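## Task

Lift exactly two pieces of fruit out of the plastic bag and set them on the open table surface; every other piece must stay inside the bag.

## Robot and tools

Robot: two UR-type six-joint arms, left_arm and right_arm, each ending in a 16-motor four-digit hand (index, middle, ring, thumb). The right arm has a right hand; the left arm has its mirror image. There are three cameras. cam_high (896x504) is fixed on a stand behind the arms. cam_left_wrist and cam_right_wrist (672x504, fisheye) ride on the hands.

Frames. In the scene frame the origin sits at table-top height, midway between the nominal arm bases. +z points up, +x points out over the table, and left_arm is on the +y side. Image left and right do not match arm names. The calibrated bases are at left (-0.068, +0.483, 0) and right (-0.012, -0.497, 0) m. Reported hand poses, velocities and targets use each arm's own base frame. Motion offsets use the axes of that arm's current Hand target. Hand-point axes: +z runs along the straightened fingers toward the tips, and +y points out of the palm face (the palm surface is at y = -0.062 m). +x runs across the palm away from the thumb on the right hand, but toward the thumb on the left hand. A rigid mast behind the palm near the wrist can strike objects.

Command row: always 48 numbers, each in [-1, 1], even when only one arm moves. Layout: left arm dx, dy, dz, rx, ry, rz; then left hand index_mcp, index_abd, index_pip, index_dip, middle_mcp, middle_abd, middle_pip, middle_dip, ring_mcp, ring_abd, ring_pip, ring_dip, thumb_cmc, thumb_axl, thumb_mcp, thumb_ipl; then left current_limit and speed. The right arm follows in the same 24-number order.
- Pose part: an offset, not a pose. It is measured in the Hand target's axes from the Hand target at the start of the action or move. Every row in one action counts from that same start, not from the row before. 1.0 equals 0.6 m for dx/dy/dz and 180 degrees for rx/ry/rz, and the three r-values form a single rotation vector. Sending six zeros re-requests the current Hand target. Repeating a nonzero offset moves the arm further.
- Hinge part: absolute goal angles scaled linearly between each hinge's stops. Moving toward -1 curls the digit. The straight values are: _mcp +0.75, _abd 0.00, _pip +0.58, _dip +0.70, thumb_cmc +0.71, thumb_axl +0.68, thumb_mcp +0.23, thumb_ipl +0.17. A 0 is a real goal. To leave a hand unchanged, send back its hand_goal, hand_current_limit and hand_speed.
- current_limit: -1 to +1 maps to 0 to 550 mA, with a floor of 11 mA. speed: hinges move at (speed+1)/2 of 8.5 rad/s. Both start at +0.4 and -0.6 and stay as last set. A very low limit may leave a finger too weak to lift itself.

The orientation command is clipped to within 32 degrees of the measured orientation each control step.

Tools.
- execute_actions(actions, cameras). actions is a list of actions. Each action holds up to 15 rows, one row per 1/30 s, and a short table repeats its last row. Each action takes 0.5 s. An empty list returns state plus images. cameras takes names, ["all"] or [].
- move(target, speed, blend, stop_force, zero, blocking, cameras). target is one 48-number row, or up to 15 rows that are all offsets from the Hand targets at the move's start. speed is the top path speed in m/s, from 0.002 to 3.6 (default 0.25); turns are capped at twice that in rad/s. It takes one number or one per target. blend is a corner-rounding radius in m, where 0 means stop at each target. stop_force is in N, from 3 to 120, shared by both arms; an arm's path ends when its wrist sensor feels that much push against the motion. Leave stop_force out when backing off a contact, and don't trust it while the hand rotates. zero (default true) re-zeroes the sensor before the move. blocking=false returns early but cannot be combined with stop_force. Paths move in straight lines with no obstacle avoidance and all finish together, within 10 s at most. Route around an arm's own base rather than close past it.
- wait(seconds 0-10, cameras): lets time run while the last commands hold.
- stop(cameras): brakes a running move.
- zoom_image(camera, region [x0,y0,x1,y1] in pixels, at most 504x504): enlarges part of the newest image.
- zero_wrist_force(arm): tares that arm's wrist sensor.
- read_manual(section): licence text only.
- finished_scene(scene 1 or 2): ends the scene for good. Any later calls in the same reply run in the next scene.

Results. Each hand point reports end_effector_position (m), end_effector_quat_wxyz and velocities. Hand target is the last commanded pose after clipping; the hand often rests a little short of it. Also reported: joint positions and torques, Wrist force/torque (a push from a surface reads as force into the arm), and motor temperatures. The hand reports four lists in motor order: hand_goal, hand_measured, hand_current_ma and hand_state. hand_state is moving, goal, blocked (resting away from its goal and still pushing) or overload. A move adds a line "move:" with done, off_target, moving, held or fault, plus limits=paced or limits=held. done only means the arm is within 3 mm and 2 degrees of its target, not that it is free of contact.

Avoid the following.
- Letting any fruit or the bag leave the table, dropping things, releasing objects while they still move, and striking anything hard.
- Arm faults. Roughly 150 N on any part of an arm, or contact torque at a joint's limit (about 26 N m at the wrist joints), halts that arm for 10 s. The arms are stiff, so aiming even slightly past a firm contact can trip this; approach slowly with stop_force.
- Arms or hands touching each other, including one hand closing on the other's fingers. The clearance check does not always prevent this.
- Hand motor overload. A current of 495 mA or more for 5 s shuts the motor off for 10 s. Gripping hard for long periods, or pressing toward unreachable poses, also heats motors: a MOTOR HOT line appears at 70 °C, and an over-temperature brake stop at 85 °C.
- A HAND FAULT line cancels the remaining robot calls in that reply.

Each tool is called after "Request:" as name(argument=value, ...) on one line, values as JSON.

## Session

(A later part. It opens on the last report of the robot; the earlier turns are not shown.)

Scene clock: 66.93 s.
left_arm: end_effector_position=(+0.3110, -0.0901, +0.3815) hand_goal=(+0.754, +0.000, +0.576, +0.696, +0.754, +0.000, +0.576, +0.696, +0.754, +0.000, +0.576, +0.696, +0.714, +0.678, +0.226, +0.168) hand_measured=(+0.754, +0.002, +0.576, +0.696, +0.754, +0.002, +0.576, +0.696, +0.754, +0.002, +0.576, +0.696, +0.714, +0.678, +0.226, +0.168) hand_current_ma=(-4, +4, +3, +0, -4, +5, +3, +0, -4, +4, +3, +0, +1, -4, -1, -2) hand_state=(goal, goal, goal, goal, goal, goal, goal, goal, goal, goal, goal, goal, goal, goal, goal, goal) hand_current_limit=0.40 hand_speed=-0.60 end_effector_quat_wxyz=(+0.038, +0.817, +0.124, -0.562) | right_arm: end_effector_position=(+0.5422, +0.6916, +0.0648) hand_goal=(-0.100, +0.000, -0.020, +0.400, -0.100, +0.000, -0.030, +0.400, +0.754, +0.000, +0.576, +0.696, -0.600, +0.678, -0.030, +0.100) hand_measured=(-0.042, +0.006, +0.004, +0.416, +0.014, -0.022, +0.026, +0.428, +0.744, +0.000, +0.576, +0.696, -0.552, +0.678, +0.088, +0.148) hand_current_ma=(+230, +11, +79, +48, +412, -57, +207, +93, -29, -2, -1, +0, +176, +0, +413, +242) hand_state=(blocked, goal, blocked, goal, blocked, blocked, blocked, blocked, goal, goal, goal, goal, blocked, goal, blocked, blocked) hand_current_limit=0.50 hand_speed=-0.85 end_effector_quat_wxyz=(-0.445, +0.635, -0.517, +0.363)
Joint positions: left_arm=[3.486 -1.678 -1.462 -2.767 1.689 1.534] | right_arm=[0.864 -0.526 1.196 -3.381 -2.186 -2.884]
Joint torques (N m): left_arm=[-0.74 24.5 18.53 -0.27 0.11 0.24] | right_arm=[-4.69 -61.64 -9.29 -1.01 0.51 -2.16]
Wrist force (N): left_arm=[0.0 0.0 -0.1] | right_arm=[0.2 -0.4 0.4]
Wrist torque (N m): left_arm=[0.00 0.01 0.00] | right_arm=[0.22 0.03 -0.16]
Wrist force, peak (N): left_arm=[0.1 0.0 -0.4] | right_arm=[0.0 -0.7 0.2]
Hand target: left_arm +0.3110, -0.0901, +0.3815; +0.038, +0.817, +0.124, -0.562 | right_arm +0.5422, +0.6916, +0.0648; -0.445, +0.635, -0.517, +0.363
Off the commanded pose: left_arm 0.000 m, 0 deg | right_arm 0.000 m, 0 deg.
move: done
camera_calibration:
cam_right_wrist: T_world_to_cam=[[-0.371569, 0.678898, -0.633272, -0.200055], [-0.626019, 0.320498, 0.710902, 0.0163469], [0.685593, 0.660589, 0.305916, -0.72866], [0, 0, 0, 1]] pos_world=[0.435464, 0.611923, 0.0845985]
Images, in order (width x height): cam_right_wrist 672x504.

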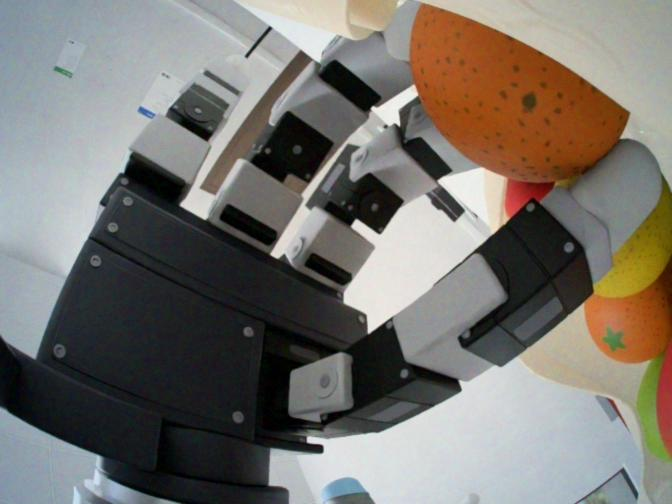

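Request:
move(target=[0,0,0,0,0,0,0.754,0,0.576,0.696,0.754,0,0.576,0.696,0.754,0,0.576,0.696,0.714,0.678,0.226,0.168,0.4,-0.6, 0,-0.0626,-0.0228,0,0,0,-0.10,0,-0.02,0.40,-0.10,0,-0.03,0.40,0.754,0,0.576,0.696,-0.60,0.678,-0.03,0.10,0.5,-0.85], speed=0.05, cameras=["cam_high","cam_right_wrist"])

Request:
zoom_image(camera="cam_right_wrist", region=[360, 0, 672, 252])

Scene clock: 68.53 s.
left_arm: end_effector_position=(+0.3110, -0.0901, +0.3815) hand_goal=(+0.754, +0.000, +0.576, +0.696, +0.754, +0.000, +0.576, +0.696, +0.754, +0.000, +0.576, +0.696, +0.714, +0.678, +0.226, +0.168) hand_measured=(+0.754, +0.002, +0.576, +0.696, +0.754, +0.002, +0.576, +0.696, +0.754, +0.002, +0.576, +0.696, +0.714, +0.678, +0.226, +0.168) hand_current_ma=(-4, +4, +3, +0, -4, +5, +3, +0, -4, +4, +3, +0, +1, -4, -1, -2) hand_state=(goal, goal, goal, goal, goal, goal, goal, goal, goal, goal, goal, goal, goal, goal, goal, goal) hand_current_limit=0.40 hand_speed=-0.60 end_effector_quat_wxyz=(+0.038, +0.817, +0.124, -0.562) | right_arm: end_effector_position=(+0.5421, +0.6916, +0.1048) hand_goal=(-0.100, +0.000, -0.020, +0.400, -0.100, +0.000, -0.030, +0.400, +0.754, +0.000, +0.576, +0.696, -0.600, +0.678, -0.030, +0.100) hand_measured=(-0.042, +0.006, +0.004, +0.416, +0.014, -0.022, +0.026, +0.428, +0.744, +0.000, +0.576, +0.696, -0.552, +0.678, +0.088, +0.148) hand_current_ma=(+230, +11, +79, +48, +413, -58, +207, +93, -29, -2, -1, +0, +176, +0, +413, +242) hand_state=(blocked, goal, blocked, goal, blocked, blocked, blocked, blocked, goal, goal, goal, goal, blocked, goal, blocked, blocked) hand_current_limit=0.50 hand_speed=-0.85 end_effector_quat_wxyz=(-0.445, +0.635, -0.517, +0.363)
Joint positions: left_arm=[3.486 -1.678 -1.462 -2.767 1.689 1.534] | right_arm=[0.865 -0.587 1.198 -3.323 -2.186 -2.884]
Joint torques (N m): left_arm=[-0.64 24.34 18.53 -0.24 0.13 0.24] | right_arm=[2.77 -43.67 -35.93 -4.22 -2.88 -0.47]
Wrist force (N): left_arm=[0.2 0.0 0.0] | right_arm=[-0.3 -0.7 0.2]
Wrist torque (N m): left_arm=[0.00 -0.01 0.01] | right_arm=[0.13 0.09 -0.19]
Wrist force, peak (N): left_arm=[-0.2 -0.1 -0.4] | right_arm=[-0.5 -1.5 0.1]
Hand target: left_arm +0.3110, -0.0901, +0.3815; +0.038, +0.817, +0.124, -0.562 | right_arm +0.5421, +0.6917, +0.1048; -0.445, +0.635, -0.517, +0.363
Off the commanded pose: left_arm 0.000 m, 0 deg | right_arm 0.000 m, 0 deg.
move: done
camera_calibration:
cam_right_wrist: T_world_to_cam=[[-0.371683, 0.67876, -0.633353, -0.174617], [-0.625954, 0.320592, 0.710916, -0.0122384], [0.685589, 0.660686, 0.305714, -0.740861], [0, 0, 0, 1]] pos_world=[0.435363, 0.611923, 0.124598]
Images, in order (width x height): cam_high 896x504, cam_right_wrist 672x504.

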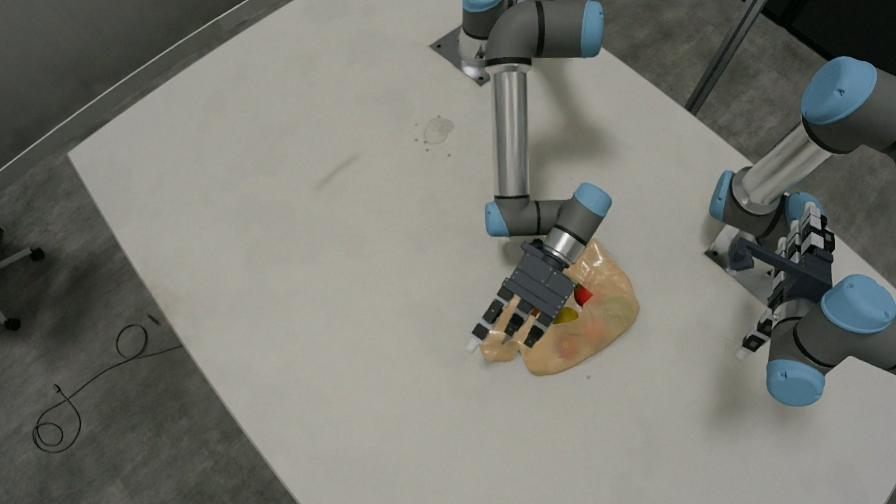

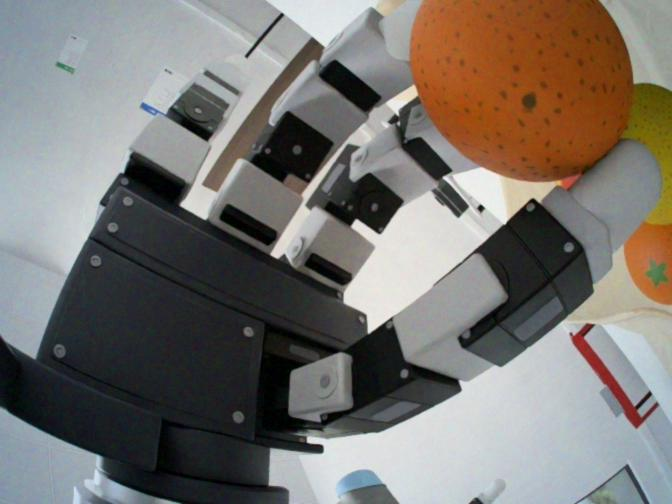

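Scaled by 1.615 from the camera's 672x504 image, which has a finer 960x720 frame.

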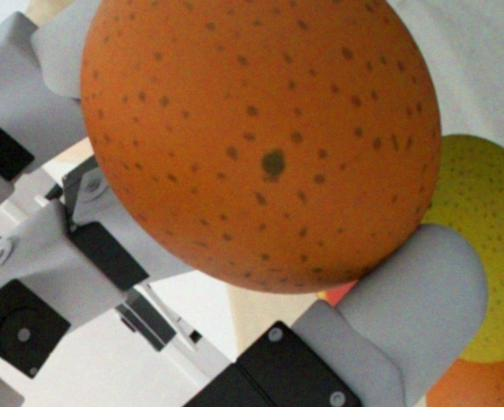

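Request:
move(target=[0,0,0,0,0,0,0.754,0,0.576,0.696,0.754,0,0.576,0.696,0.754,0,0.576,0.696,0.714,0.678,0.226,0.168,0.4,-0.6, 0,-0.1567,-0.057,0,0,0,-0.10,0,-0.02,0.40,-0.10,0,-0.03,0.40,0.754,0,0.576,0.696,-0.60,0.678,-0.03,0.10,0.5,-0.85], speed=0.08, cameras=["cam_high","cam_right_wrist"])

Request:
zoom_image(camera="cam_high", region=[460, 200, 660, 390])

Scene clock: 71.13 s.
left_arm: end_effector_position=(+0.3110, -0.0901, +0.3815) hand_goal=(+0.754, +0.000, +0.576, +0.696, +0.754, +0.000, +0.576, +0.696, +0.754, +0.000, +0.576, +0.696, +0.714, +0.678, +0.226, +0.168) hand_measured=(+0.754, +0.002, +0.576, +0.696, +0.754, +0.002, +0.576, +0.696, +0.754, +0.002, +0.576, +0.696, +0.714, +0.678, +0.226, +0.168) hand_current_ma=(-4, +4, +3, +0, -4, +5, +3, +0, -4, +4, +3, +0, +1, -4, -1, -2) hand_state=(goal, goal, goal, goal, goal, goal, goal, goal, goal, goal, goal, goal, goal, goal, goal, goal) hand_current_limit=0.40 hand_speed=-0.60 end_effector_quat_wxyz=(+0.038, +0.817, +0.124, -0.562) | right_arm: end_effector_position=(+0.5420, +0.6918, +0.2051) hand_goal=(-0.100, +0.000, -0.020, +0.400, -0.100, +0.000, -0.030, +0.400, +0.754, +0.000, +0.576, +0.696, -0.600, +0.678, -0.030, +0.100) hand_measured=(-0.042, +0.006, +0.004, +0.416, +0.014, -0.022, +0.026, +0.428, +0.744, +0.000, +0.576, +0.696, -0.552, +0.678, +0.088, +0.148) hand_current_ma=(+230, +11, +79, +48, +412, -58, +207, +93, -29, -2, -1, +0, +176, +0, +413, +242) hand_state=(blocked, goal, blocked, goal, blocked, blocked, blocked, blocked, goal, goal, goal, goal, blocked, goal, blocked, blocked) hand_current_limit=0.50 hand_speed=-0.85 end_effector_quat_wxyz=(-0.445, +0.635, -0.517, +0.363)
Joint positions: left_arm=[3.486 -1.678 -1.462 -2.767 1.689 1.534] | right_arm=[0.865 -0.715 1.159 -3.155 -2.186 -2.884]
Joint torques (N m): left_arm=[-1.08 24.54 18.25 -0.3 0.11 0.18] | right_arm=[5.19 -42.94 -9.74 -4.15 -3 1.94]
Wrist force (N): left_arm=[0.0 0.1 0.1] | right_arm=[-0.2 -0.7 0.2]
Wrist torque (N m): left_arm=[0.01 0.00 0.00] | right_arm=[0.15 0.09 -0.23]
Wrist force, peak (N): left_arm=[0.0 0.5 -0.2] | right_arm=[-0.3 -1.6 -0.1]
Hand target: left_arm +0.3110, -0.0901, +0.3815; +0.038, +0.817, +0.124, -0.562 | right_arm +0.5420, +0.6918, +0.2048; -0.445, +0.635, -0.517, +0.363
Off the commanded pose: left_arm 0.000 m, 0 deg | right_arm 0.000 m, 0 deg.
move: done
camera_calibration:
cam_right_wrist: T_world_to_cam=[[-0.371419, 0.679041, -0.633208, -0.111647], [-0.626257, 0.32027, 0.710794, -0.0832438], [0.685456, 0.660553, 0.3063, -0.771549], [0, 0, 0, 1]] pos_world=[0.435263, 0.612122, 0.224799]
Images, in order (width x height): cam_high 896x504, cam_right_wrist 672x504.

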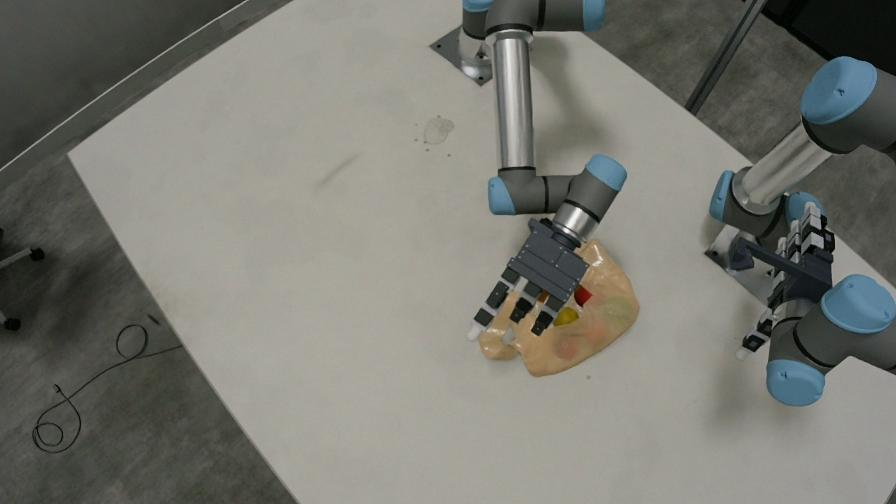

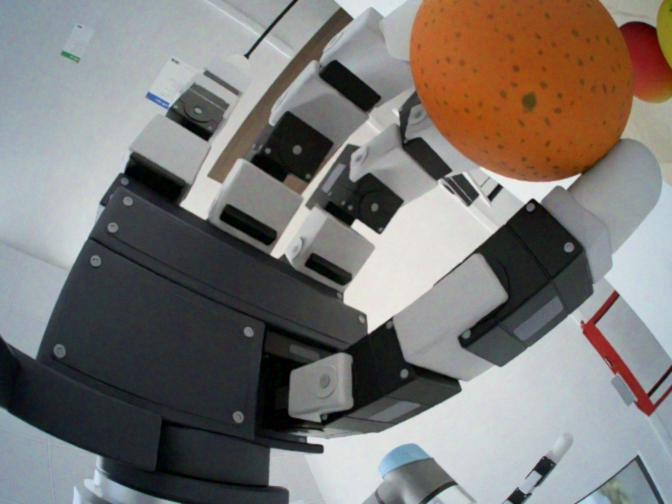

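Scaled by 2.520 from the camera's 896x504 image, which has a finer 1280x720 frame.

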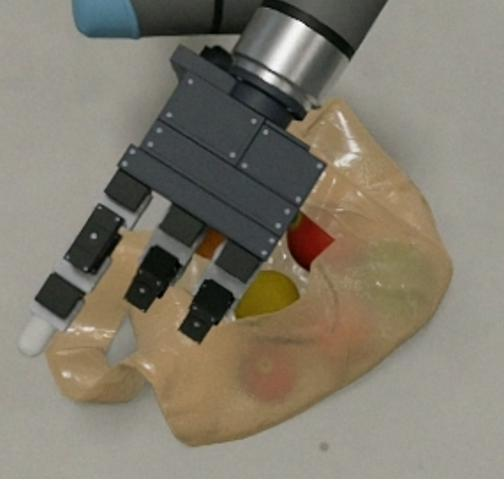

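Request:
move(target=[[0,0,0,0,0,0,0.754,0,0.576,0.696,0.754,0,0.576,0.696,0.754,0,0.576,0.696,0.714,0.678,0.226,0.168,0.4,-0.6, 0.408,0.029,-0.0796,0,0,0,-0.10,0,-0.02,0.40,-0.10,0,-0.03,0.40,0.754,0,0.576,0.696,-0.60,0.678,-0.03,0.10,0.5,-0.85],[0,0,0,0,0,0,0.754,0,0.576,0.696,0.754,0,0.576,0.696,0.754,0,0.576,0.696,0.714,0.678,0.226,0.168,0.4,-0.6, 0.408,0.225,-0.0084,0,0,0,-0.10,0,-0.02,0.40,-0.10,0,-0.03,0.40,0.754,0,0.576,0.696,-0.60,0.678,-0.03,0.10,0.5,-0.85]], speed=0.15, blend=[0.04,0], cameras=["cam_high","cam_right_wrist"])

Request:
zoom_image(camera="cam_high", region=[440, 120, 660, 390])

Scene clock: 74.93 s.
left_arm: end_effector_position=(+0.3110, -0.0901, +0.3815) hand_goal=(+0.754, +0.000, +0.576, +0.696, +0.754, +0.000, +0.576, +0.696, +0.754, +0.000, +0.576, +0.696, +0.714, +0.678, +0.226, +0.168) hand_measured=(+0.754, +0.002, +0.576, +0.696, +0.754, +0.002, +0.576, +0.696, +0.754, +0.002, +0.576, +0.696, +0.714, +0.678, +0.226, +0.168) hand_current_ma=(-4, +4, +3, +0, -4, +5, +3, +0, -4, +4, +3, +0, +1, -4, -1, -2) hand_state=(goal, goal, goal, goal, goal, goal, goal, goal, goal, goal, goal, goal, goal, goal, goal, goal) hand_current_limit=0.40 hand_speed=-0.60 end_effector_quat_wxyz=(+0.038, +0.817, +0.124, -0.562) | right_arm: end_effector_position=(+0.5419, +0.4416, +0.0799) hand_goal=(-0.100, +0.000, -0.020, +0.400, -0.100, +0.000, -0.030, +0.400, +0.754, +0.000, +0.576, +0.696, -0.600, +0.678, -0.030, +0.100) hand_measured=(-0.042, +0.006, +0.004, +0.416, +0.014, -0.022, +0.026, +0.428, +0.744, +0.000, +0.576, +0.696, -0.552, +0.678, +0.088, +0.148) hand_current_ma=(+230, +12, +79, +48, +413, -58, +207, +93, -30, -2, -1, +0, +176, +0, +412, +242) hand_state=(blocked, goal, blocked, goal, blocked, blocked, blocked, blocked, goal, goal, goal, goal, blocked, goal, blocked, blocked) hand_current_limit=0.50 hand_speed=-0.85 end_effector_quat_wxyz=(-0.445, +0.635, -0.517, +0.363)
Joint positions: left_arm=[3.486 -1.678 -1.462 -2.767 1.689 1.534] | right_arm=[0.554 -0.86 1.905 -3.819 -1.9 -3.019]
Joint torques (N m): left_arm=[-1.15 24.96 18.07 -0.22 0.12 0.24] | right_arm=[-0.64 -37.15 -27.95 -2.87 -2.59 -2.07]
Wrist force (N): left_arm=[0.0 0.1 -0.1] | right_arm=[-0.1 -1.0 0.8]
Wrist torque (N m): left_arm=[0.02 -0.01 0.00] | right_arm=[0.07 0.06 -0.21]
Wrist force, peak (N): left_arm=[-0.1 0.4 0.3] | right_arm=[-2.0 -0.5 0.1]
Hand target: left_arm +0.3110, -0.0901, +0.3815; +0.038, +0.817, +0.124, -0.562 | right_arm +0.5419, +0.4416, +0.0799; -0.445, +0.635, -0.517, +0.363
Off the commanded pose: left_arm 0.000 m, 0 deg | right_arm 0.000 m, 0 deg.
move: done
camera_calibration:
cam_right_wrist: T_world_to_cam=[[-0.371648, 0.678977, -0.633141, -0.0209231], [-0.625913, 0.320426, 0.711028, 0.085454], [0.685646, 0.660543, 0.305895, -0.567863], [0, 0, 0, 1]] pos_world=[0.435064, 0.361923, 0.0996989]
Images, in order (width x height): cam_high 896x504, cam_right_wrist 672x504.

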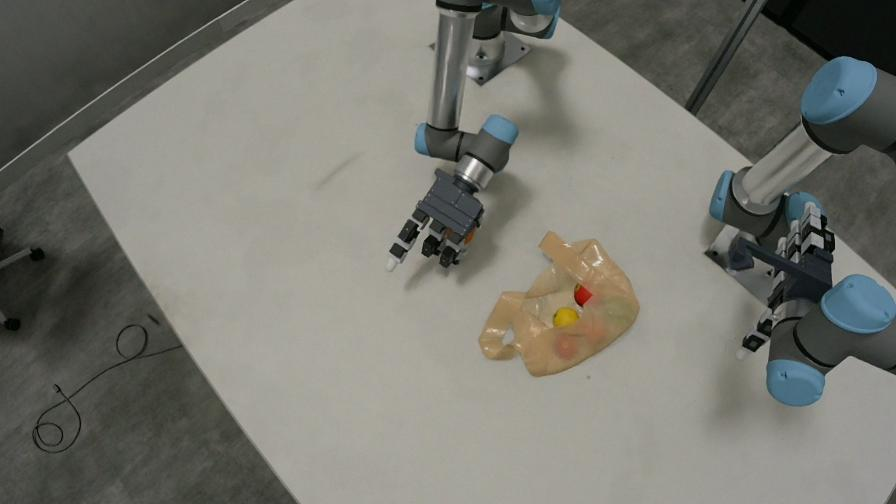

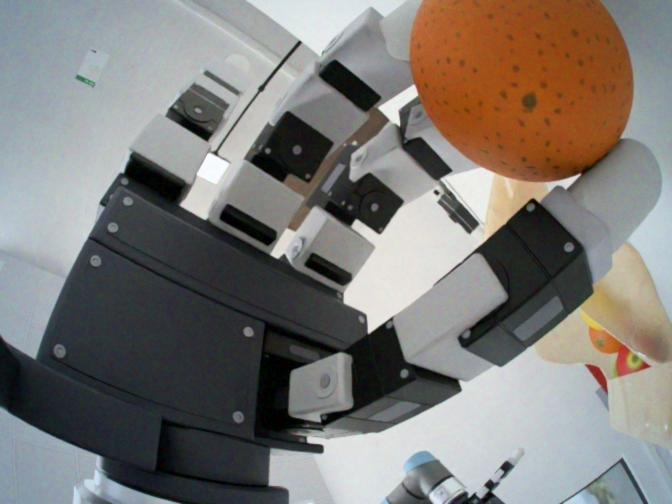

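Scaled by 1.867 from the camera's 896x504 image, which has a finer 1280x720 frame.

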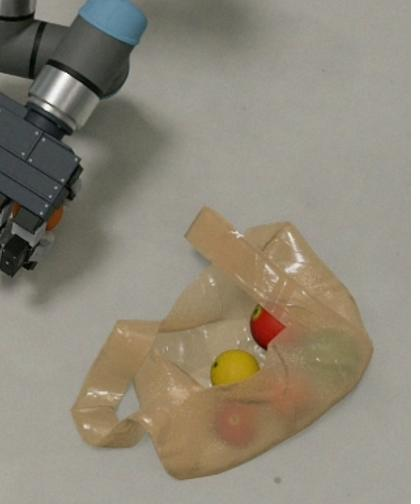

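Request:
move(target=[0,0,0,0,0,0,0.754,0,0.576,0.696,0.754,0,0.576,0.696,0.754,0,0.576,0.696,0.714,0.678,0.226,0.168,0.4,-0.6, 0,0.0392,0.0143,0,0,0,-0.10,0,-0.02,0.40,-0.10,0,-0.03,0.40,0.754,0,0.576,0.696,-0.60,0.678,-0.03,0.10,0.5,-0.85], speed=0.02, stop_force=3, cameras=["cam_right_wrist"])

Scene clock: 77.43 s.
left_arm: end_effector_position=(+0.3110, -0.0901, +0.3815) hand_goal=(+0.754, +0.000, +0.576, +0.696, +0.754, +0.000, +0.576, +0.696, +0.754, +0.000, +0.576, +0.696, +0.714, +0.678, +0.226, +0.168) hand_measured=(+0.754, +0.002, +0.576, +0.696, +0.754, +0.002, +0.576, +0.696, +0.754, +0.002, +0.576, +0.696, +0.714, +0.678, +0.226, +0.168) hand_current_ma=(-4, +4, +3, +0, -4, +5, +3, +0, -4, +4, +3, +0, +1, -4, -1, -2) hand_state=(goal, goal, goal, goal, goal, goal, goal, goal, goal, goal, goal, goal, goal, goal, goal, goal) hand_current_limit=0.40 hand_speed=-0.60 end_effector_quat_wxyz=(+0.038, +0.817, +0.124, -0.562) | right_arm: end_effector_position=(+0.5419, +0.4416, +0.0606) hand_goal=(-0.100, +0.000, -0.020, +0.400, -0.100, +0.000, -0.030, +0.400, +0.754, +0.000, +0.576, +0.696, -0.600, +0.678, -0.030, +0.100) hand_measured=(-0.046, +0.006, +0.004, +0.414, +0.012, -0.022, +0.026, +0.424, +0.744, +0.000, +0.576, +0.696, -0.552, +0.680, +0.088, +0.146) hand_current_ma=(+209, +14, +79, +41, +412, -59, +207, +74, -30, -2, -1, +0, +176, +4, +412, +237) hand_state=(blocked, goal, blocked, goal, blocked, blocked, blocked, blocked, goal, goal, goal, goal, blocked, goal, blocked, blocked) hand_current_limit=0.50 hand_speed=-0.85 end_effector_quat_wxyz=(-0.445, +0.635, -0.517, +0.363)
Joint positions: left_arm=[3.486 -1.678 -1.462 -2.767 1.689 1.534] | right_arm=[0.554 -0.818 1.902 -3.858 -1.9 -3.019]
Joint torques (N m): left_arm=[-0.91 25.1 18.66 -0.3 0.11 0.17] | right_arm=[-1.85 -46.7 0.44 -4.18 0.33 -2.26]
Wrist force (N): left_arm=[0.0 0.0 -0.2] | right_arm=[-0.1 -2.1 0.7]
Wrist torque (N m): left_arm=[0.02 0.00 0.00] | right_arm=[0.00 0.05 -0.16]
Wrist force, peak (N): left_arm=[0.0 0.4 0.2] | right_arm=[-0.7 -4.7 -0.2]
Hand target: left_arm +0.3110, -0.0901, +0.3815; +0.038, +0.817, +0.124, -0.562 | right_arm +0.5419, +0.4416, +0.0606; -0.445, +0.635, -0.517, +0.363 (not the last commanded pose)
Off the commanded pose: left_arm 0.000 m, 0 deg | right_arm 0.006 m, 0 deg.
move: contact (right_arm)
camera_calibration:
cam_right_wrist: T_world_to_cam=[[-0.371525, 0.67894, -0.633253, -0.033137], [-0.626067, 0.320451, 0.71088, 0.0993093], [0.685572, 0.660569, 0.306007, -0.562013], [0, 0, 0, 1]] pos_world=[0.435164, 0.361923, 0.0803986]
Images, in order (width x height): cam_right_wrist 672x504.

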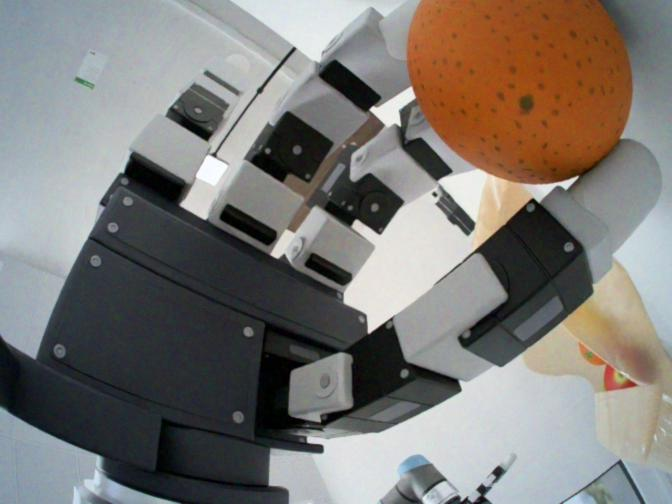

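Request:
move(target=[0,0,0,0,0,0,0.754,0,0.576,0.696,0.754,0,0.576,0.696,0.754,0,0.576,0.696,0.714,0.678,0.226,0.168,0.4,-0.6, 0,0,0,0,0,0,-0.04,0,0.01,0.42,0.02,0,0.03,0.43,0.754,0,0.576,0.696,-0.56,0.678,0.095,0.15,0.3,-0.9], speed=0.02, cameras=[])

Request:
move(target=[0,0,0,0,0,0,0.754,0,0.576,0.696,0.754,0,0.576,0.696,0.754,0,0.576,0.696,0.714,0.678,0.226,0.168,0.4,-0.6, 0,0,0,0,0,0,0.1,0,0.066,0.46,0.13,0,0.066,0.46,0.754,0,0.576,0.696,-0.571,0.678,0.18,0.168,0.3,-0.9], speed=0.02, cameras=["cam_high","cam_right_wrist"])

Scene clock: 78.67 s.
left_arm: end_effector_position=(+0.3110, -0.0901, +0.3815) hand_goal=(+0.754, +0.000, +0.576, +0.696, +0.754, +0.000, +0.576, +0.696, +0.754, +0.000, +0.576, +0.696, +0.714, +0.678, +0.226, +0.168) hand_measured=(+0.754, +0.002, +0.576, +0.696, +0.754, +0.002, +0.576, +0.696, +0.754, +0.002, +0.576, +0.696, +0.714, +0.678, +0.226, +0.168) hand_current_ma=(-4, +4, +3, +0, -4, +5, +3, +0, -4, +4, +3, +0, +1, -4, -1, -2) hand_state=(goal, goal, goal, goal, goal, goal, goal, goal, goal, goal, goal, goal, goal, goal, goal, goal) hand_current_limit=0.40 hand_speed=-0.60 end_effector_quat_wxyz=(+0.038, +0.817, +0.124, -0.562) | right_arm: end_effector_position=(+0.5419, +0.4416, +0.0606) hand_goal=(-0.040, +0.000, +0.010, +0.420, +0.020, +0.000, +0.030, +0.430, +0.754, +0.000, +0.576, +0.696, -0.560, +0.678, +0.096, +0.150) hand_measured=(-0.040, +0.004, +0.016, +0.422, +0.020, -0.008, +0.042, +0.436, +0.744, +0.000, +0.576, +0.696, -0.550, +0.680, +0.098, +0.156) hand_current_ma=(+1, +9, +15, +3, +1, -20, +32, +14, -30, -2, -1, +0, +30, +4, +5, +18) hand_state=(goal, goal, goal, goal, goal, goal, goal, goal, goal, goal, goal, goal, goal, goal, goal, goal) hand_current_limit=0.30 hand_speed=-0.90 end_effector_quat_wxyz=(-0.445, +0.635, -0.517, +0.363)
Joint positions: left_arm=[3.486 -1.678 -1.462 -2.767 1.689 1.534] | right_arm=[0.554 -0.818 1.902 -3.858 -1.9 -3.019]
Joint torques (N m): left_arm=[-0.91 24.68 17.63 -0.31 0.13 0.14] | right_arm=[-1.47 -49.02 -0.13 -3.93 0.34 -2.14]
Wrist force (N): left_arm=[0.0 0.1 -0.3] | right_arm=[0.2 -1.2 0.6]
Wrist torque (N m): left_arm=[0.03 0.00 0.00] | right_arm=[0.06 0.03 -0.16]
Wrist force, peak (N): left_arm=[-0.4 0.1 -0.2] | right_arm=[-0.3 -2.5 0.7]
Hand target: left_arm +0.3110, -0.0901, +0.3815; +0.038, +0.817, +0.124, -0.562 | right_arm +0.5419, +0.4416, +0.0606; -0.445, +0.635, -0.517, +0.363
Off the commanded pose: left_arm 0.000 m, 0 deg | right_arm 0.000 m, 0 deg.
move: done
No camera images: "cameras" was empty.

Scene clock: 79.33 s.
left_arm: end_effector_position=(+0.3110, -0.0901, +0.3815) hand_goal=(+0.754, +0.000, +0.576, +0.696, +0.754, +0.000, +0.576, +0.696, +0.754, +0.000, +0.576, +0.696, +0.714, +0.678, +0.226, +0.168) hand_measured=(+0.754, +0.002, +0.576, +0.696, +0.754, +0.002, +0.576, +0.696, +0.754, +0.002, +0.576, +0.696, +0.714, +0.678, +0.226, +0.168) hand_current_ma=(-4, +4, +3, +0, -4, +5, +3, +0, -4, +4, +3, +0, +1, -4, -1, -2) hand_state=(goal, goal, goal, goal, goal, goal, goal, goal, goal, goal, goal, goal, goal, goal, goal, goal) hand_current_limit=0.40 hand_speed=-0.60 end_effector_quat_wxyz=(+0.038, +0.817, +0.124, -0.562) | right_arm: end_effector_position=(+0.5419, +0.4416, +0.0606) hand_goal=(+0.100, +0.000, +0.066, +0.460, +0.130, +0.000, +0.066, +0.460, +0.754, +0.000, +0.576, +0.696, -0.570, +0.678, +0.180, +0.168) hand_measured=(+0.090, +0.002, +0.064, +0.458, +0.120, -0.004, +0.064, +0.458, +0.744, +0.000, +0.576, +0.696, -0.568, +0.680, +0.176, +0.166) hand_current_ma=(-32, +6, -5, -6, -28, -7, -6, -5, -30, -2, -1, +0, +6, +4, -15, -6) hand_state=(goal, goal, goal, goal, goal, goal, goal, goal, goal, goal, goal, goal, goal, goal, goal, goal) hand_current_limit=0.30 hand_speed=-0.90 end_effector_quat_wxyz=(-0.445, +0.635, -0.517, +0.363)
Joint positions: left_arm=[3.486 -1.678 -1.462 -2.767 1.689 1.534] | right_arm=[0.554 -0.818 1.902 -3.858 -1.9 -3.019]
Joint torques (N m): left_arm=[-0.8 24.63 18.32 -0.22 0.15 0.18] | right_arm=[-0.57 -48.52 -1.48 -3.68 0.25 -2.07]
Wrist force (N): left_arm=[0.0 0.1 0.2] | right_arm=[0.0 -1.4 0.6]
Wrist torque (N m): left_arm=[-0.01 0.00 0.00] | right_arm=[0.03 0.06 -0.19]
Wrist force, peak (N): left_arm=[-0.2 -0.2 -0.2] | right_arm=[0.0 -1.4 0.7]
Hand target: left_arm +0.3110, -0.0901, +0.3815; +0.038, +0.817, +0.124, -0.562 | right_arm +0.5419, +0.4416, +0.0606; -0.445, +0.635, -0.517, +0.363
Off the commanded pose: left_arm 0.000 m, 0 deg | right_arm 0.000 m, 0 deg.
move: done
camera_calibration:
cam_right_wrist: T_world_to_cam=[[-0.371525, 0.67894, -0.633253, -0.033137], [-0.626067, 0.320451, 0.71088, 0.0993093], [0.685572, 0.660569, 0.306007, -0.562013], [0, 0, 0, 1]] pos_world=[0.435164, 0.361923, 0.0803986]
Images, in order (width x height): cam_high 896x504, cam_right_wrist 672x504.

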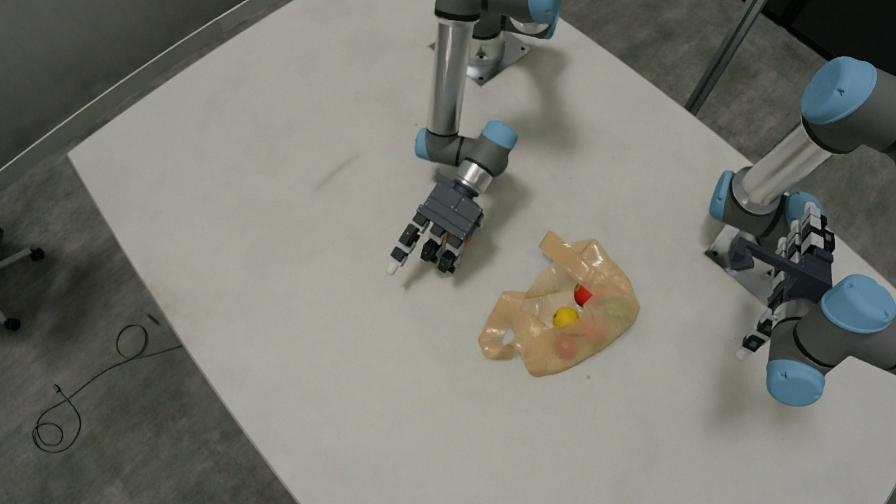

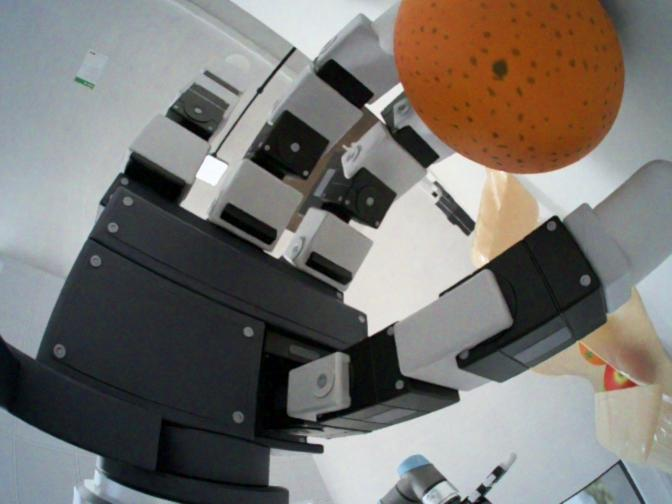

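Request:
move(target=[0,0,0,0,0,0,0.754,0,0.576,0.696,0.754,0,0.576,0.696,0.754,0,0.576,0.696,0.714,0.678,0.226,0.168,0.4,-0.6, 0,0,0,0,0,0,0.2,0,0.1,0.478,0.2,0,0.1,0.478,0.754,0,0.576,0.696,-0.571,0.678,0.25,0.168,0.3,-0.85], speed=0.02, cameras=["cam_right_wrist"])

Scene clock: 80.13 s.
left_arm: end_effector_position=(+0.3110, -0.0901, +0.3815) hand_goal=(+0.754, +0.000, +0.576, +0.696, +0.754, +0.000, +0.576, +0.696, +0.754, +0.000, +0.576, +0.696, +0.714, +0.678, +0.226, +0.168) hand_measured=(+0.754, +0.002, +0.576, +0.696, +0.754, +0.002, +0.576, +0.696, +0.754, +0.002, +0.576, +0.696, +0.714, +0.678, +0.226, +0.168) hand_current_ma=(-4, +4, +3, +0, -4, +5, +3, +0, -4, +4, +3, +0, +1, -4, -1, -2) hand_state=(goal, goal, goal, goal, goal, goal, goal, goal, goal, goal, goal, goal, goal, goal, goal, goal) hand_current_limit=0.40 hand_speed=-0.60 end_effector_quat_wxyz=(+0.038, +0.817, +0.124, -0.562) | right_arm: end_effector_position=(+0.5419, +0.4416, +0.0606) hand_goal=(+0.200, +0.000, +0.100, +0.478, +0.200, +0.000, +0.100, +0.478, +0.754, +0.000, +0.576, +0.696, -0.570, +0.678, +0.250, +0.168) hand_measured=(+0.186, +0.002, +0.098, +0.476, +0.188, -0.004, +0.096, +0.476, +0.744, +0.000, +0.576, +0.696, -0.568, +0.680, +0.244, +0.166) hand_current_ma=(-41, +6, -7, -6, -34, -7, -7, -5, -30, -2, -1, +0, +6, +4, -19, -6) hand_state=(goal, goal, goal, goal, goal, goal, goal, goal, goal, goal, goal, goal, goal, goal, goal, goal) hand_current_limit=0.30 hand_speed=-0.85 end_effector_quat_wxyz=(-0.445, +0.635, -0.517, +0.363)
Joint positions: left_arm=[3.486 -1.678 -1.462 -2.767 1.689 1.534] | right_arm=[0.554 -0.818 1.902 -3.858 -1.9 -3.019]
Joint torques (N m): left_arm=[-0.36 25 17.76 -0.23 0.07 0.19] | right_arm=[0.04 -49.16 -2.73 -3.33 0.31 -2.02]
Wrist force (N): left_arm=[0.3 -0.1 0.0] | right_arm=[0.1 -1.2 0.7]
Wrist torque (N m): left_arm=[-0.02 -0.03 0.02] | right_arm=[0.03 0.05 -0.18]
Wrist force, peak (N): left_arm=[-0.4 -0.2 0.1] | right_arm=[-0.1 -1.5 0.7]
Hand target: left_arm +0.3110, -0.0901, +0.3815; +0.038, +0.817, +0.124, -0.562 | right_arm +0.5419, +0.4416, +0.0606; -0.445, +0.635, -0.517, +0.363
Off the commanded pose: left_arm 0.000 m, 0 deg | right_arm 0.000 m, 0 deg.
move: done
camera_calibration:
cam_right_wrist: T_world_to_cam=[[-0.371525, 0.67894, -0.633253, -0.033137], [-0.626067, 0.320451, 0.71088, 0.0993093], [0.685572, 0.660569, 0.306007, -0.562013], [0, 0, 0, 1]] pos_world=[0.435164, 0.361923, 0.0803986]
Images, in order (width x height): cam_right_wrist 672x504.

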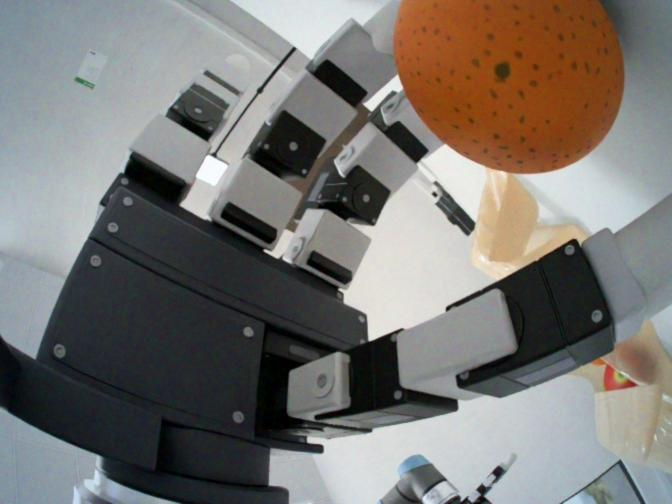

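Request:
move(target=[0,0,0,0,0,0,0.754,0,0.576,0.696,0.754,0,0.576,0.696,0.754,0,0.576,0.696,0.714,0.678,0.226,0.168,0.4,-0.6, 0,-0.2193,-0.0798,0,0,0,0.2,0,0.1,0.478,0.2,0,0.1,0.478,0.754,0,0.576,0.696,-0.571,0.678,0.25,0.168,0.3,-0.85], speed=0.1, cameras=["cam_high","cam_right_wrist"])

Request:
zoom_image(camera="cam_high", region=[470, 220, 650, 390])

Scene clock: 82.57 s.
left_arm: end_effector_position=(+0.3110, -0.0901, +0.3815) hand_goal=(+0.754, +0.000, +0.576, +0.696, +0.754, +0.000, +0.576, +0.696, +0.754, +0.000, +0.576, +0.696, +0.714, +0.678, +0.226, +0.168) hand_measured=(+0.754, +0.002, +0.576, +0.696, +0.754, +0.002, +0.576, +0.696, +0.754, +0.002, +0.576, +0.696, +0.714, +0.678, +0.226, +0.168) hand_current_ma=(-4, +4, +3, +0, -4, +5, +3, +0, -4, +4, +3, +0, +1, -4, -1, -2) hand_state=(goal, goal, goal, goal, goal, goal, goal, goal, goal, goal, goal, goal, goal, goal, goal, goal) hand_current_limit=0.40 hand_speed=-0.60 end_effector_quat_wxyz=(+0.038, +0.817, +0.124, -0.562) | right_arm: end_effector_position=(+0.5418, +0.4418, +0.2008) hand_goal=(+0.200, +0.000, +0.100, +0.478, +0.200, +0.000, +0.100, +0.478, +0.754, +0.000, +0.576, +0.696, -0.570, +0.678, +0.250, +0.168) hand_measured=(+0.188, +0.002, +0.098, +0.476, +0.190, -0.004, +0.096, +0.476, +0.744, +0.000, +0.576, +0.696, -0.568, +0.680, +0.244, +0.166) hand_current_ma=(-39, +6, -7, -6, -32, -7, -7, -5, -30, -2, -1, +0, +5, +4, -18, -6) hand_state=(goal, goal, goal, goal, goal, goal, goal, goal, goal, goal, goal, goal, goal, goal, goal, goal) hand_current_limit=0.30 hand_speed=-0.85 end_effector_quat_wxyz=(-0.445, +0.635, -0.517, +0.363)
Joint positions: left_arm=[3.486 -1.678 -1.462 -2.767 1.689 1.534] | right_arm=[0.555 -1.097 1.872 -3.549 -1.9 -3.018]
Joint torques (N m): left_arm=[-1.18 25 18.36 -0.2 0.14 0.15] | right_arm=[4.28 -30.9 -5.82 -3.62 -2.78 2.16]
Wrist force (N): left_arm=[0.1 0.1 -0.1] | right_arm=[-0.1 -0.9 0.6]
Wrist torque (N m): left_arm=[0.02 -0.01 0.00] | right_arm=[0.12 0.06 -0.18]
Wrist force, peak (N): left_arm=[-0.1 0.4 0.1] | right_arm=[-0.2 -2.2 0.1]
Hand target: left_arm +0.3110, -0.0901, +0.3815; +0.038, +0.817, +0.124, -0.562 | right_arm +0.5417, +0.4417, +0.2007; -0.445, +0.635, -0.517, +0.363
Off the commanded pose: left_arm 0.000 m, 0 deg | right_arm 0.000 m, 0 deg.
move: done
camera_calibration:
cam_right_wrist: T_world_to_cam=[[-0.37133, 0.679063, -0.633235, 0.0552756], [-0.626261, 0.320338, 0.710761, -0.00026047], [0.685501, 0.660497, 0.30632, -0.60496], [0, 0, 0, 1]] pos_world=[0.435063, 0.362123, 0.220499]
Images, in order (width x height): cam_high 896x504, cam_right_wrist 672x504.

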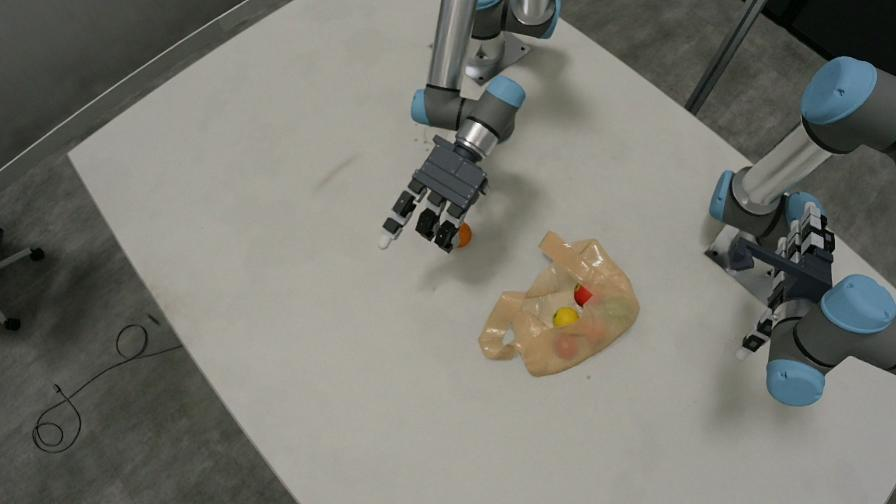

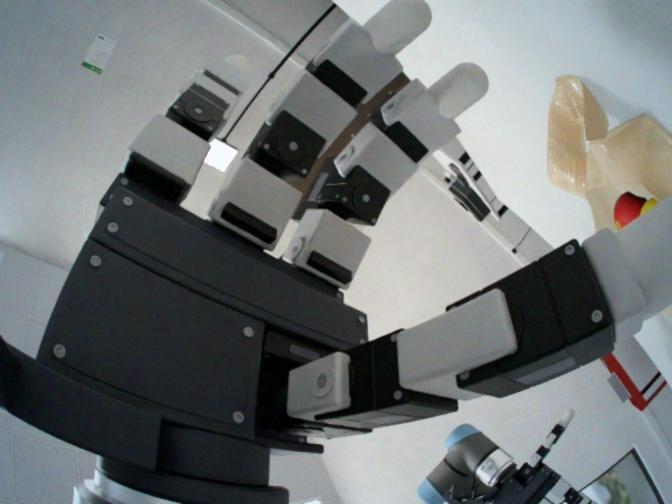

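Scaled by 2.800 from the camera's 896x504 image, which has a finer 1280x720 frame.

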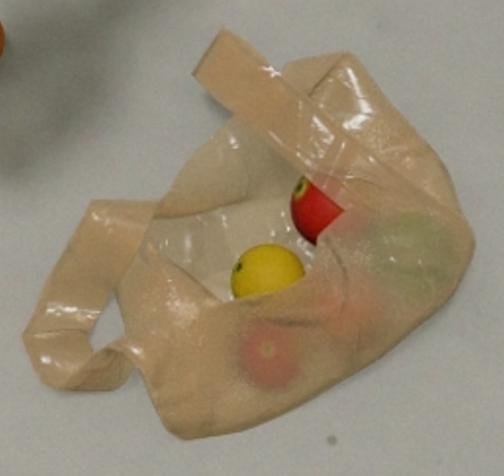

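Request:
zoom_image(camera="cam_high", region=[530, 270, 610, 340])

Scaled by 6.300 from the camera's 896x504 image, which has a finer 1280x720 frame.

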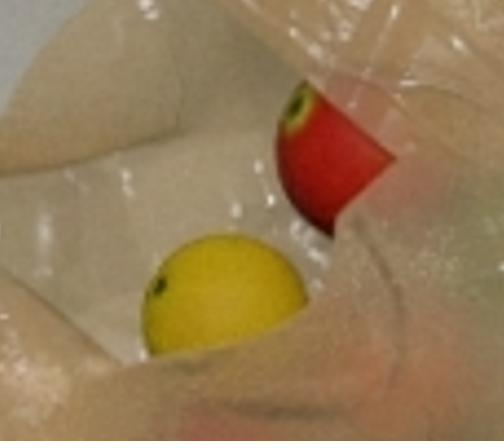

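Request:
move(target=[[0,0,0,0,0,0,0.754,0,0.576,0.696,0.754,0,0.576,0.696,0.754,0,0.576,0.696,0.714,0.678,0.226,0.168,0.4,-0.6, -0.5217,-0.0173,0.0479,0,0.0209,0.0076,0.754,0,0.576,0.696,0.055,0,0.066,0.478,0.754,0,0.576,0.696,-0.571,0.678,0.112,0.168,0.3,-0.7],[0,0,0,0,0,0,0.754,0,0.576,0.696,0.754,0,0.576,0.696,0.754,0,0.576,0.696,0.714,0.678,0.226,0.168,0.4,-0.6, -0.5217,0.0767,0.0821,0,0.0209,0.0076,0.754,0,0.576,0.696,0.055,0,0.066,0.478,0.754,0,0.576,0.696,-0.571,0.678,0.112,0.168,0.3,-0.7]], speed=0.15, blend=[0.03,0], cameras=["cam_high","cam_right_wrist"])

Request:
zoom_image(camera="cam_high", region=[470, 220, 650, 390])

Request:
zoom_image(camera="cam_right_wrist", region=[360, 0, 672, 252])

Scene clock: 97.70 s.
left_arm: end_effector_position=(+0.3110, -0.0901, +0.3815) hand_goal=(+0.754, +0.000, +0.576, +0.696, +0.754, +0.000, +0.576, +0.696, +0.754, +0.000, +0.576, +0.696, +0.714, +0.678, +0.226, +0.168) hand_measured=(+0.754, +0.002, +0.576, +0.696, +0.754, +0.002, +0.576, +0.696, +0.754, +0.002, +0.576, +0.696, +0.714, +0.678, +0.226, +0.168) hand_current_ma=(-4, +4, +3, +0, -4, +5, +3, +0, -4, +4, +3, +0, +1, -4, -1, -2) hand_state=(goal, goal, goal, goal, goal, goal, goal, goal, goal, goal, goal, goal, goal, goal, goal, goal) hand_current_limit=0.40 hand_speed=-0.60 end_effector_quat_wxyz=(+0.038, +0.817, +0.124, -0.562) | right_arm: end_effector_position=(+0.5084, +0.7544, +0.1402) hand_goal=(+0.754, +0.000, +0.576, +0.696, +0.056, +0.000, +0.066, +0.478, +0.754, +0.000, +0.576, +0.696, -0.570, +0.678, +0.112, +0.168) hand_measured=(+0.730, +0.002, +0.568, +0.692, +0.056, -0.004, +0.070, +0.476, +0.744, +0.000, +0.576, +0.696, -0.568, +0.680, +0.114, +0.166) hand_current_ma=(-85, +5, -21, -8, -2, -6, +8, -5, -30, -2, -1, +0, +2, +4, +4, -6) hand_state=(blocked, goal, goal, goal, goal, goal, goal, goal, goal, goal, goal, goal, goal, goal, goal, goal) hand_current_limit=0.30 hand_speed=-0.70 end_effector_quat_wxyz=(-0.432, +0.617, -0.539, +0.378)
Joint positions: left_arm=[3.486 -1.678 -1.462 -2.767 1.689 1.534] | right_arm=[0.967 -0.535 0.978 -3.091 -2.34 -2.784]
Joint torques (N m): left_arm=[-1.09 25.06 17.78 -0.06 0.09 0.25] | right_arm=[-6.5 -61.4 -38.17 -1.72 1.8 -2.43]
Wrist force (N): left_arm=[0.2 0.1 0.0] | right_arm=[0.3 -0.8 0.2]
Wrist torque (N m): left_arm=[0.01 -0.02 0.02] | right_arm=[0.06 0.00 -0.22]
Wrist force, peak (N): left_arm=[-0.3 0.3 -0.1] | right_arm=[1.4 -1.0 0.6]
Hand target: left_arm +0.3110, -0.0901, +0.3815; +0.038, +0.817, +0.124, -0.562 | right_arm +0.5084, +0.7544, +0.1403; -0.432, +0.617, -0.539, +0.378
Off the commanded pose: left_arm 0.000 m, 0 deg | right_arm 0.000 m, 0 deg.
move: done
camera_calibration:
cam_right_wrist: T_world_to_cam=[[-0.323222, 0.703195, -0.63328, -0.250438], [-0.602089, 0.363471, 0.7109, -0.123181], [0.73008, 0.611069, 0.305904, -0.755226], [0, 0, 0, 1]] pos_world=[0.396263, 0.682374, 0.159998]
Images, in order (width x height): cam_high 896x504, cam_right_wrist 672x504.

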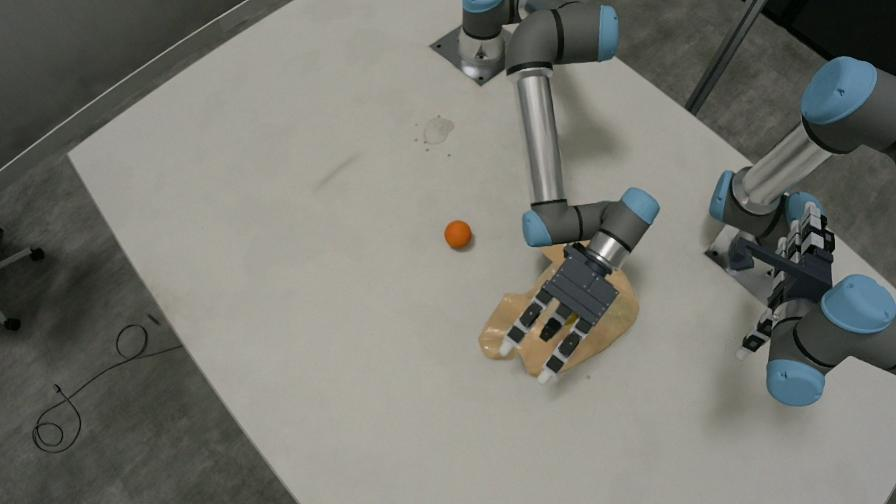

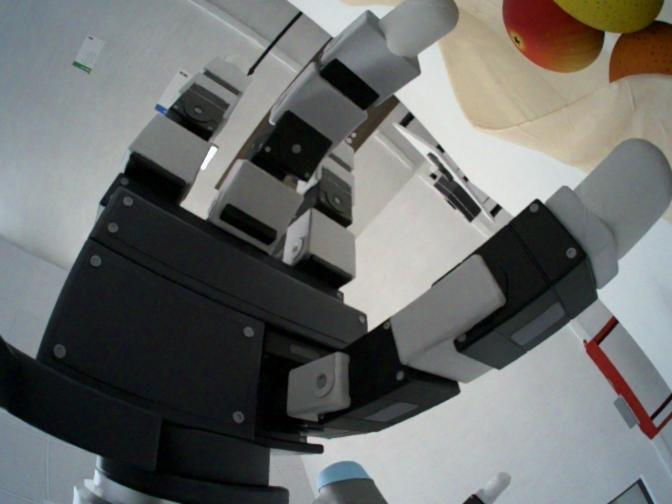

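Scaled by 2.800 from the camera's 896x504 image, which has a finer 1280x720 frame.

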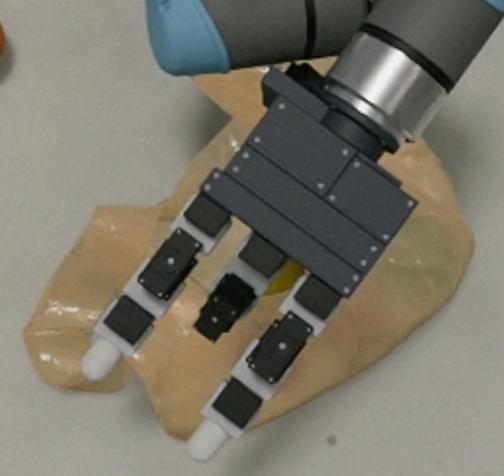

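Scaled by 1.615 from the camera's 672x504 image, which has a finer 960x720 frame.

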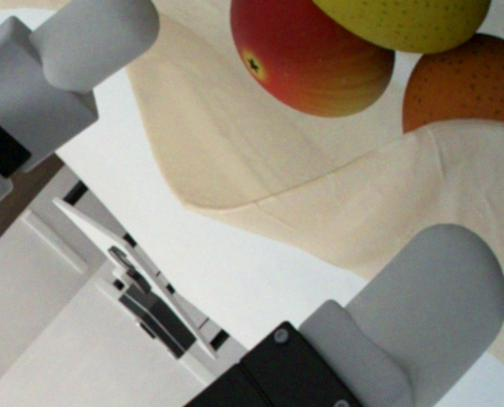

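Request:
move(target=[0,0,0,0,0,0,0.754,0,0.576,0.696,0.754,0,0.576,0.696,0.754,0,0.576,0.696,0.714,0.678,0.226,0.168,0.4,-0.6, 0,0.0627,0.0228,0,0,0,0.754,0,0.576,0.696,0.055,0,0.066,0.478,0.754,0,0.576,0.696,-0.571,0.678,0.112,0.168,0.3,-0.7], speed=0.08, stop_force=8, cameras=["cam_high","cam_right_wrist"])

Request:
zoom_image(camera="cam_right_wrist", region=[360, 0, 672, 252])

Scene clock: 99.90 s.
left_arm: end_effector_position=(+0.3110, -0.0901, +0.3815) hand_goal=(+0.754, +0.000, +0.576, +0.696, +0.754, +0.000, +0.576, +0.696, +0.754, +0.000, +0.576, +0.696, +0.714, +0.678, +0.226, +0.168) hand_measured=(+0.754, +0.002, +0.576, +0.696, +0.754, +0.002, +0.576, +0.696, +0.754, +0.002, +0.576, +0.696, +0.714, +0.678, +0.226, +0.168) hand_current_ma=(-4, +4, +3, +0, -4, +5, +3, +0, -4, +4, +3, +0, +1, -4, -1, -2) hand_state=(goal, goal, goal, goal, goal, goal, goal, goal, goal, goal, goal, goal, goal, goal, goal, goal) hand_current_limit=0.40 hand_speed=-0.60 end_effector_quat_wxyz=(+0.038, +0.817, +0.124, -0.562) | right_arm: end_effector_position=(+0.5084, +0.7544, +0.1002) hand_goal=(+0.754, +0.000, +0.576, +0.696, +0.056, +0.000, +0.066, +0.478, +0.754, +0.000, +0.576, +0.696, -0.570, +0.678, +0.112, +0.168) hand_measured=(+0.730, +0.002, +0.568, +0.692, +0.056, -0.004, +0.070, +0.476, +0.744, +0.000, +0.576, +0.696, -0.568, +0.680, +0.114, +0.166) hand_current_ma=(-81, +5, -21, -8, -2, -6, +8, -5, -30, -2, -1, +0, +2, +4, +4, -6) hand_state=(blocked, goal, goal, goal, goal, goal, goal, goal, goal, goal, goal, goal, goal, goal, goal, goal) hand_current_limit=0.30 hand_speed=-0.70 end_effector_quat_wxyz=(-0.432, +0.617, -0.539, +0.378)
Joint positions: left_arm=[3.486 -1.678 -1.462 -2.767 1.689 1.534] | right_arm=[0.966 -0.483 0.987 -3.151 -2.34 -2.784]
Joint torques (N m): left_arm=[-1.08 24.91 17.63 -0.18 0.14 0.19] | right_arm=[-4.51 -65.78 -37.23 -1.31 1.25 -2.47]
Wrist force (N): left_arm=[0.0 0.3 -0.1] | right_arm=[-0.2 -0.8 0.3]
Wrist torque (N m): left_arm=[0.05 0.00 -0.01] | right_arm=[0.06 0.07 -0.31]
Wrist force, peak (N): left_arm=[0.2 0.2 -0.4] | right_arm=[0.3 -2.1 -0.3]
Hand target: left_arm +0.3110, -0.0901, +0.3815; +0.038, +0.817, +0.124, -0.562 | right_arm +0.5084, +0.7544, +0.1002; -0.432, +0.617, -0.539, +0.378
Off the commanded pose: left_arm 0.000 m, 0 deg | right_arm 0.000 m, 0 deg.
move: done
camera_calibration:
cam_right_wrist: T_world_to_cam=[[-0.323195, 0.703279, -0.633201, -0.275813], [-0.602213, 0.363297, 0.710883, -0.094515], [0.729989, 0.611076, 0.306108, -0.743055], [0, 0, 0, 1]] pos_world=[0.396363, 0.682374, 0.119999]
Images, in order (width x height): cam_high 896x504, cam_right_wrist 672x504.

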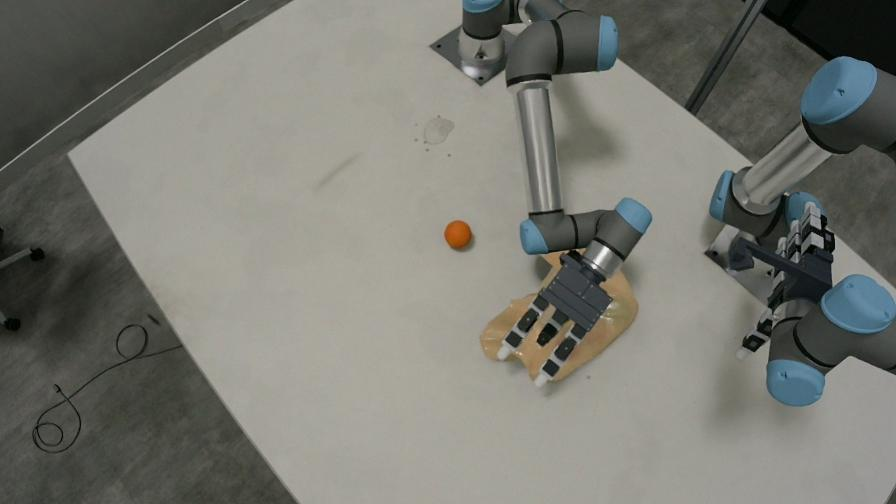

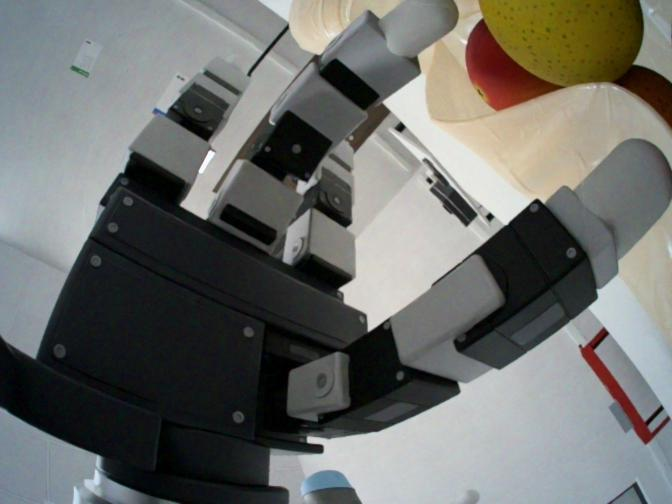

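Scaled by 1.615 from the camera's 672x504 image, which has a finer 960x720 frame.

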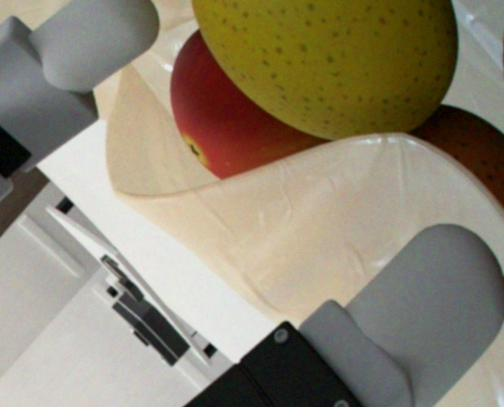

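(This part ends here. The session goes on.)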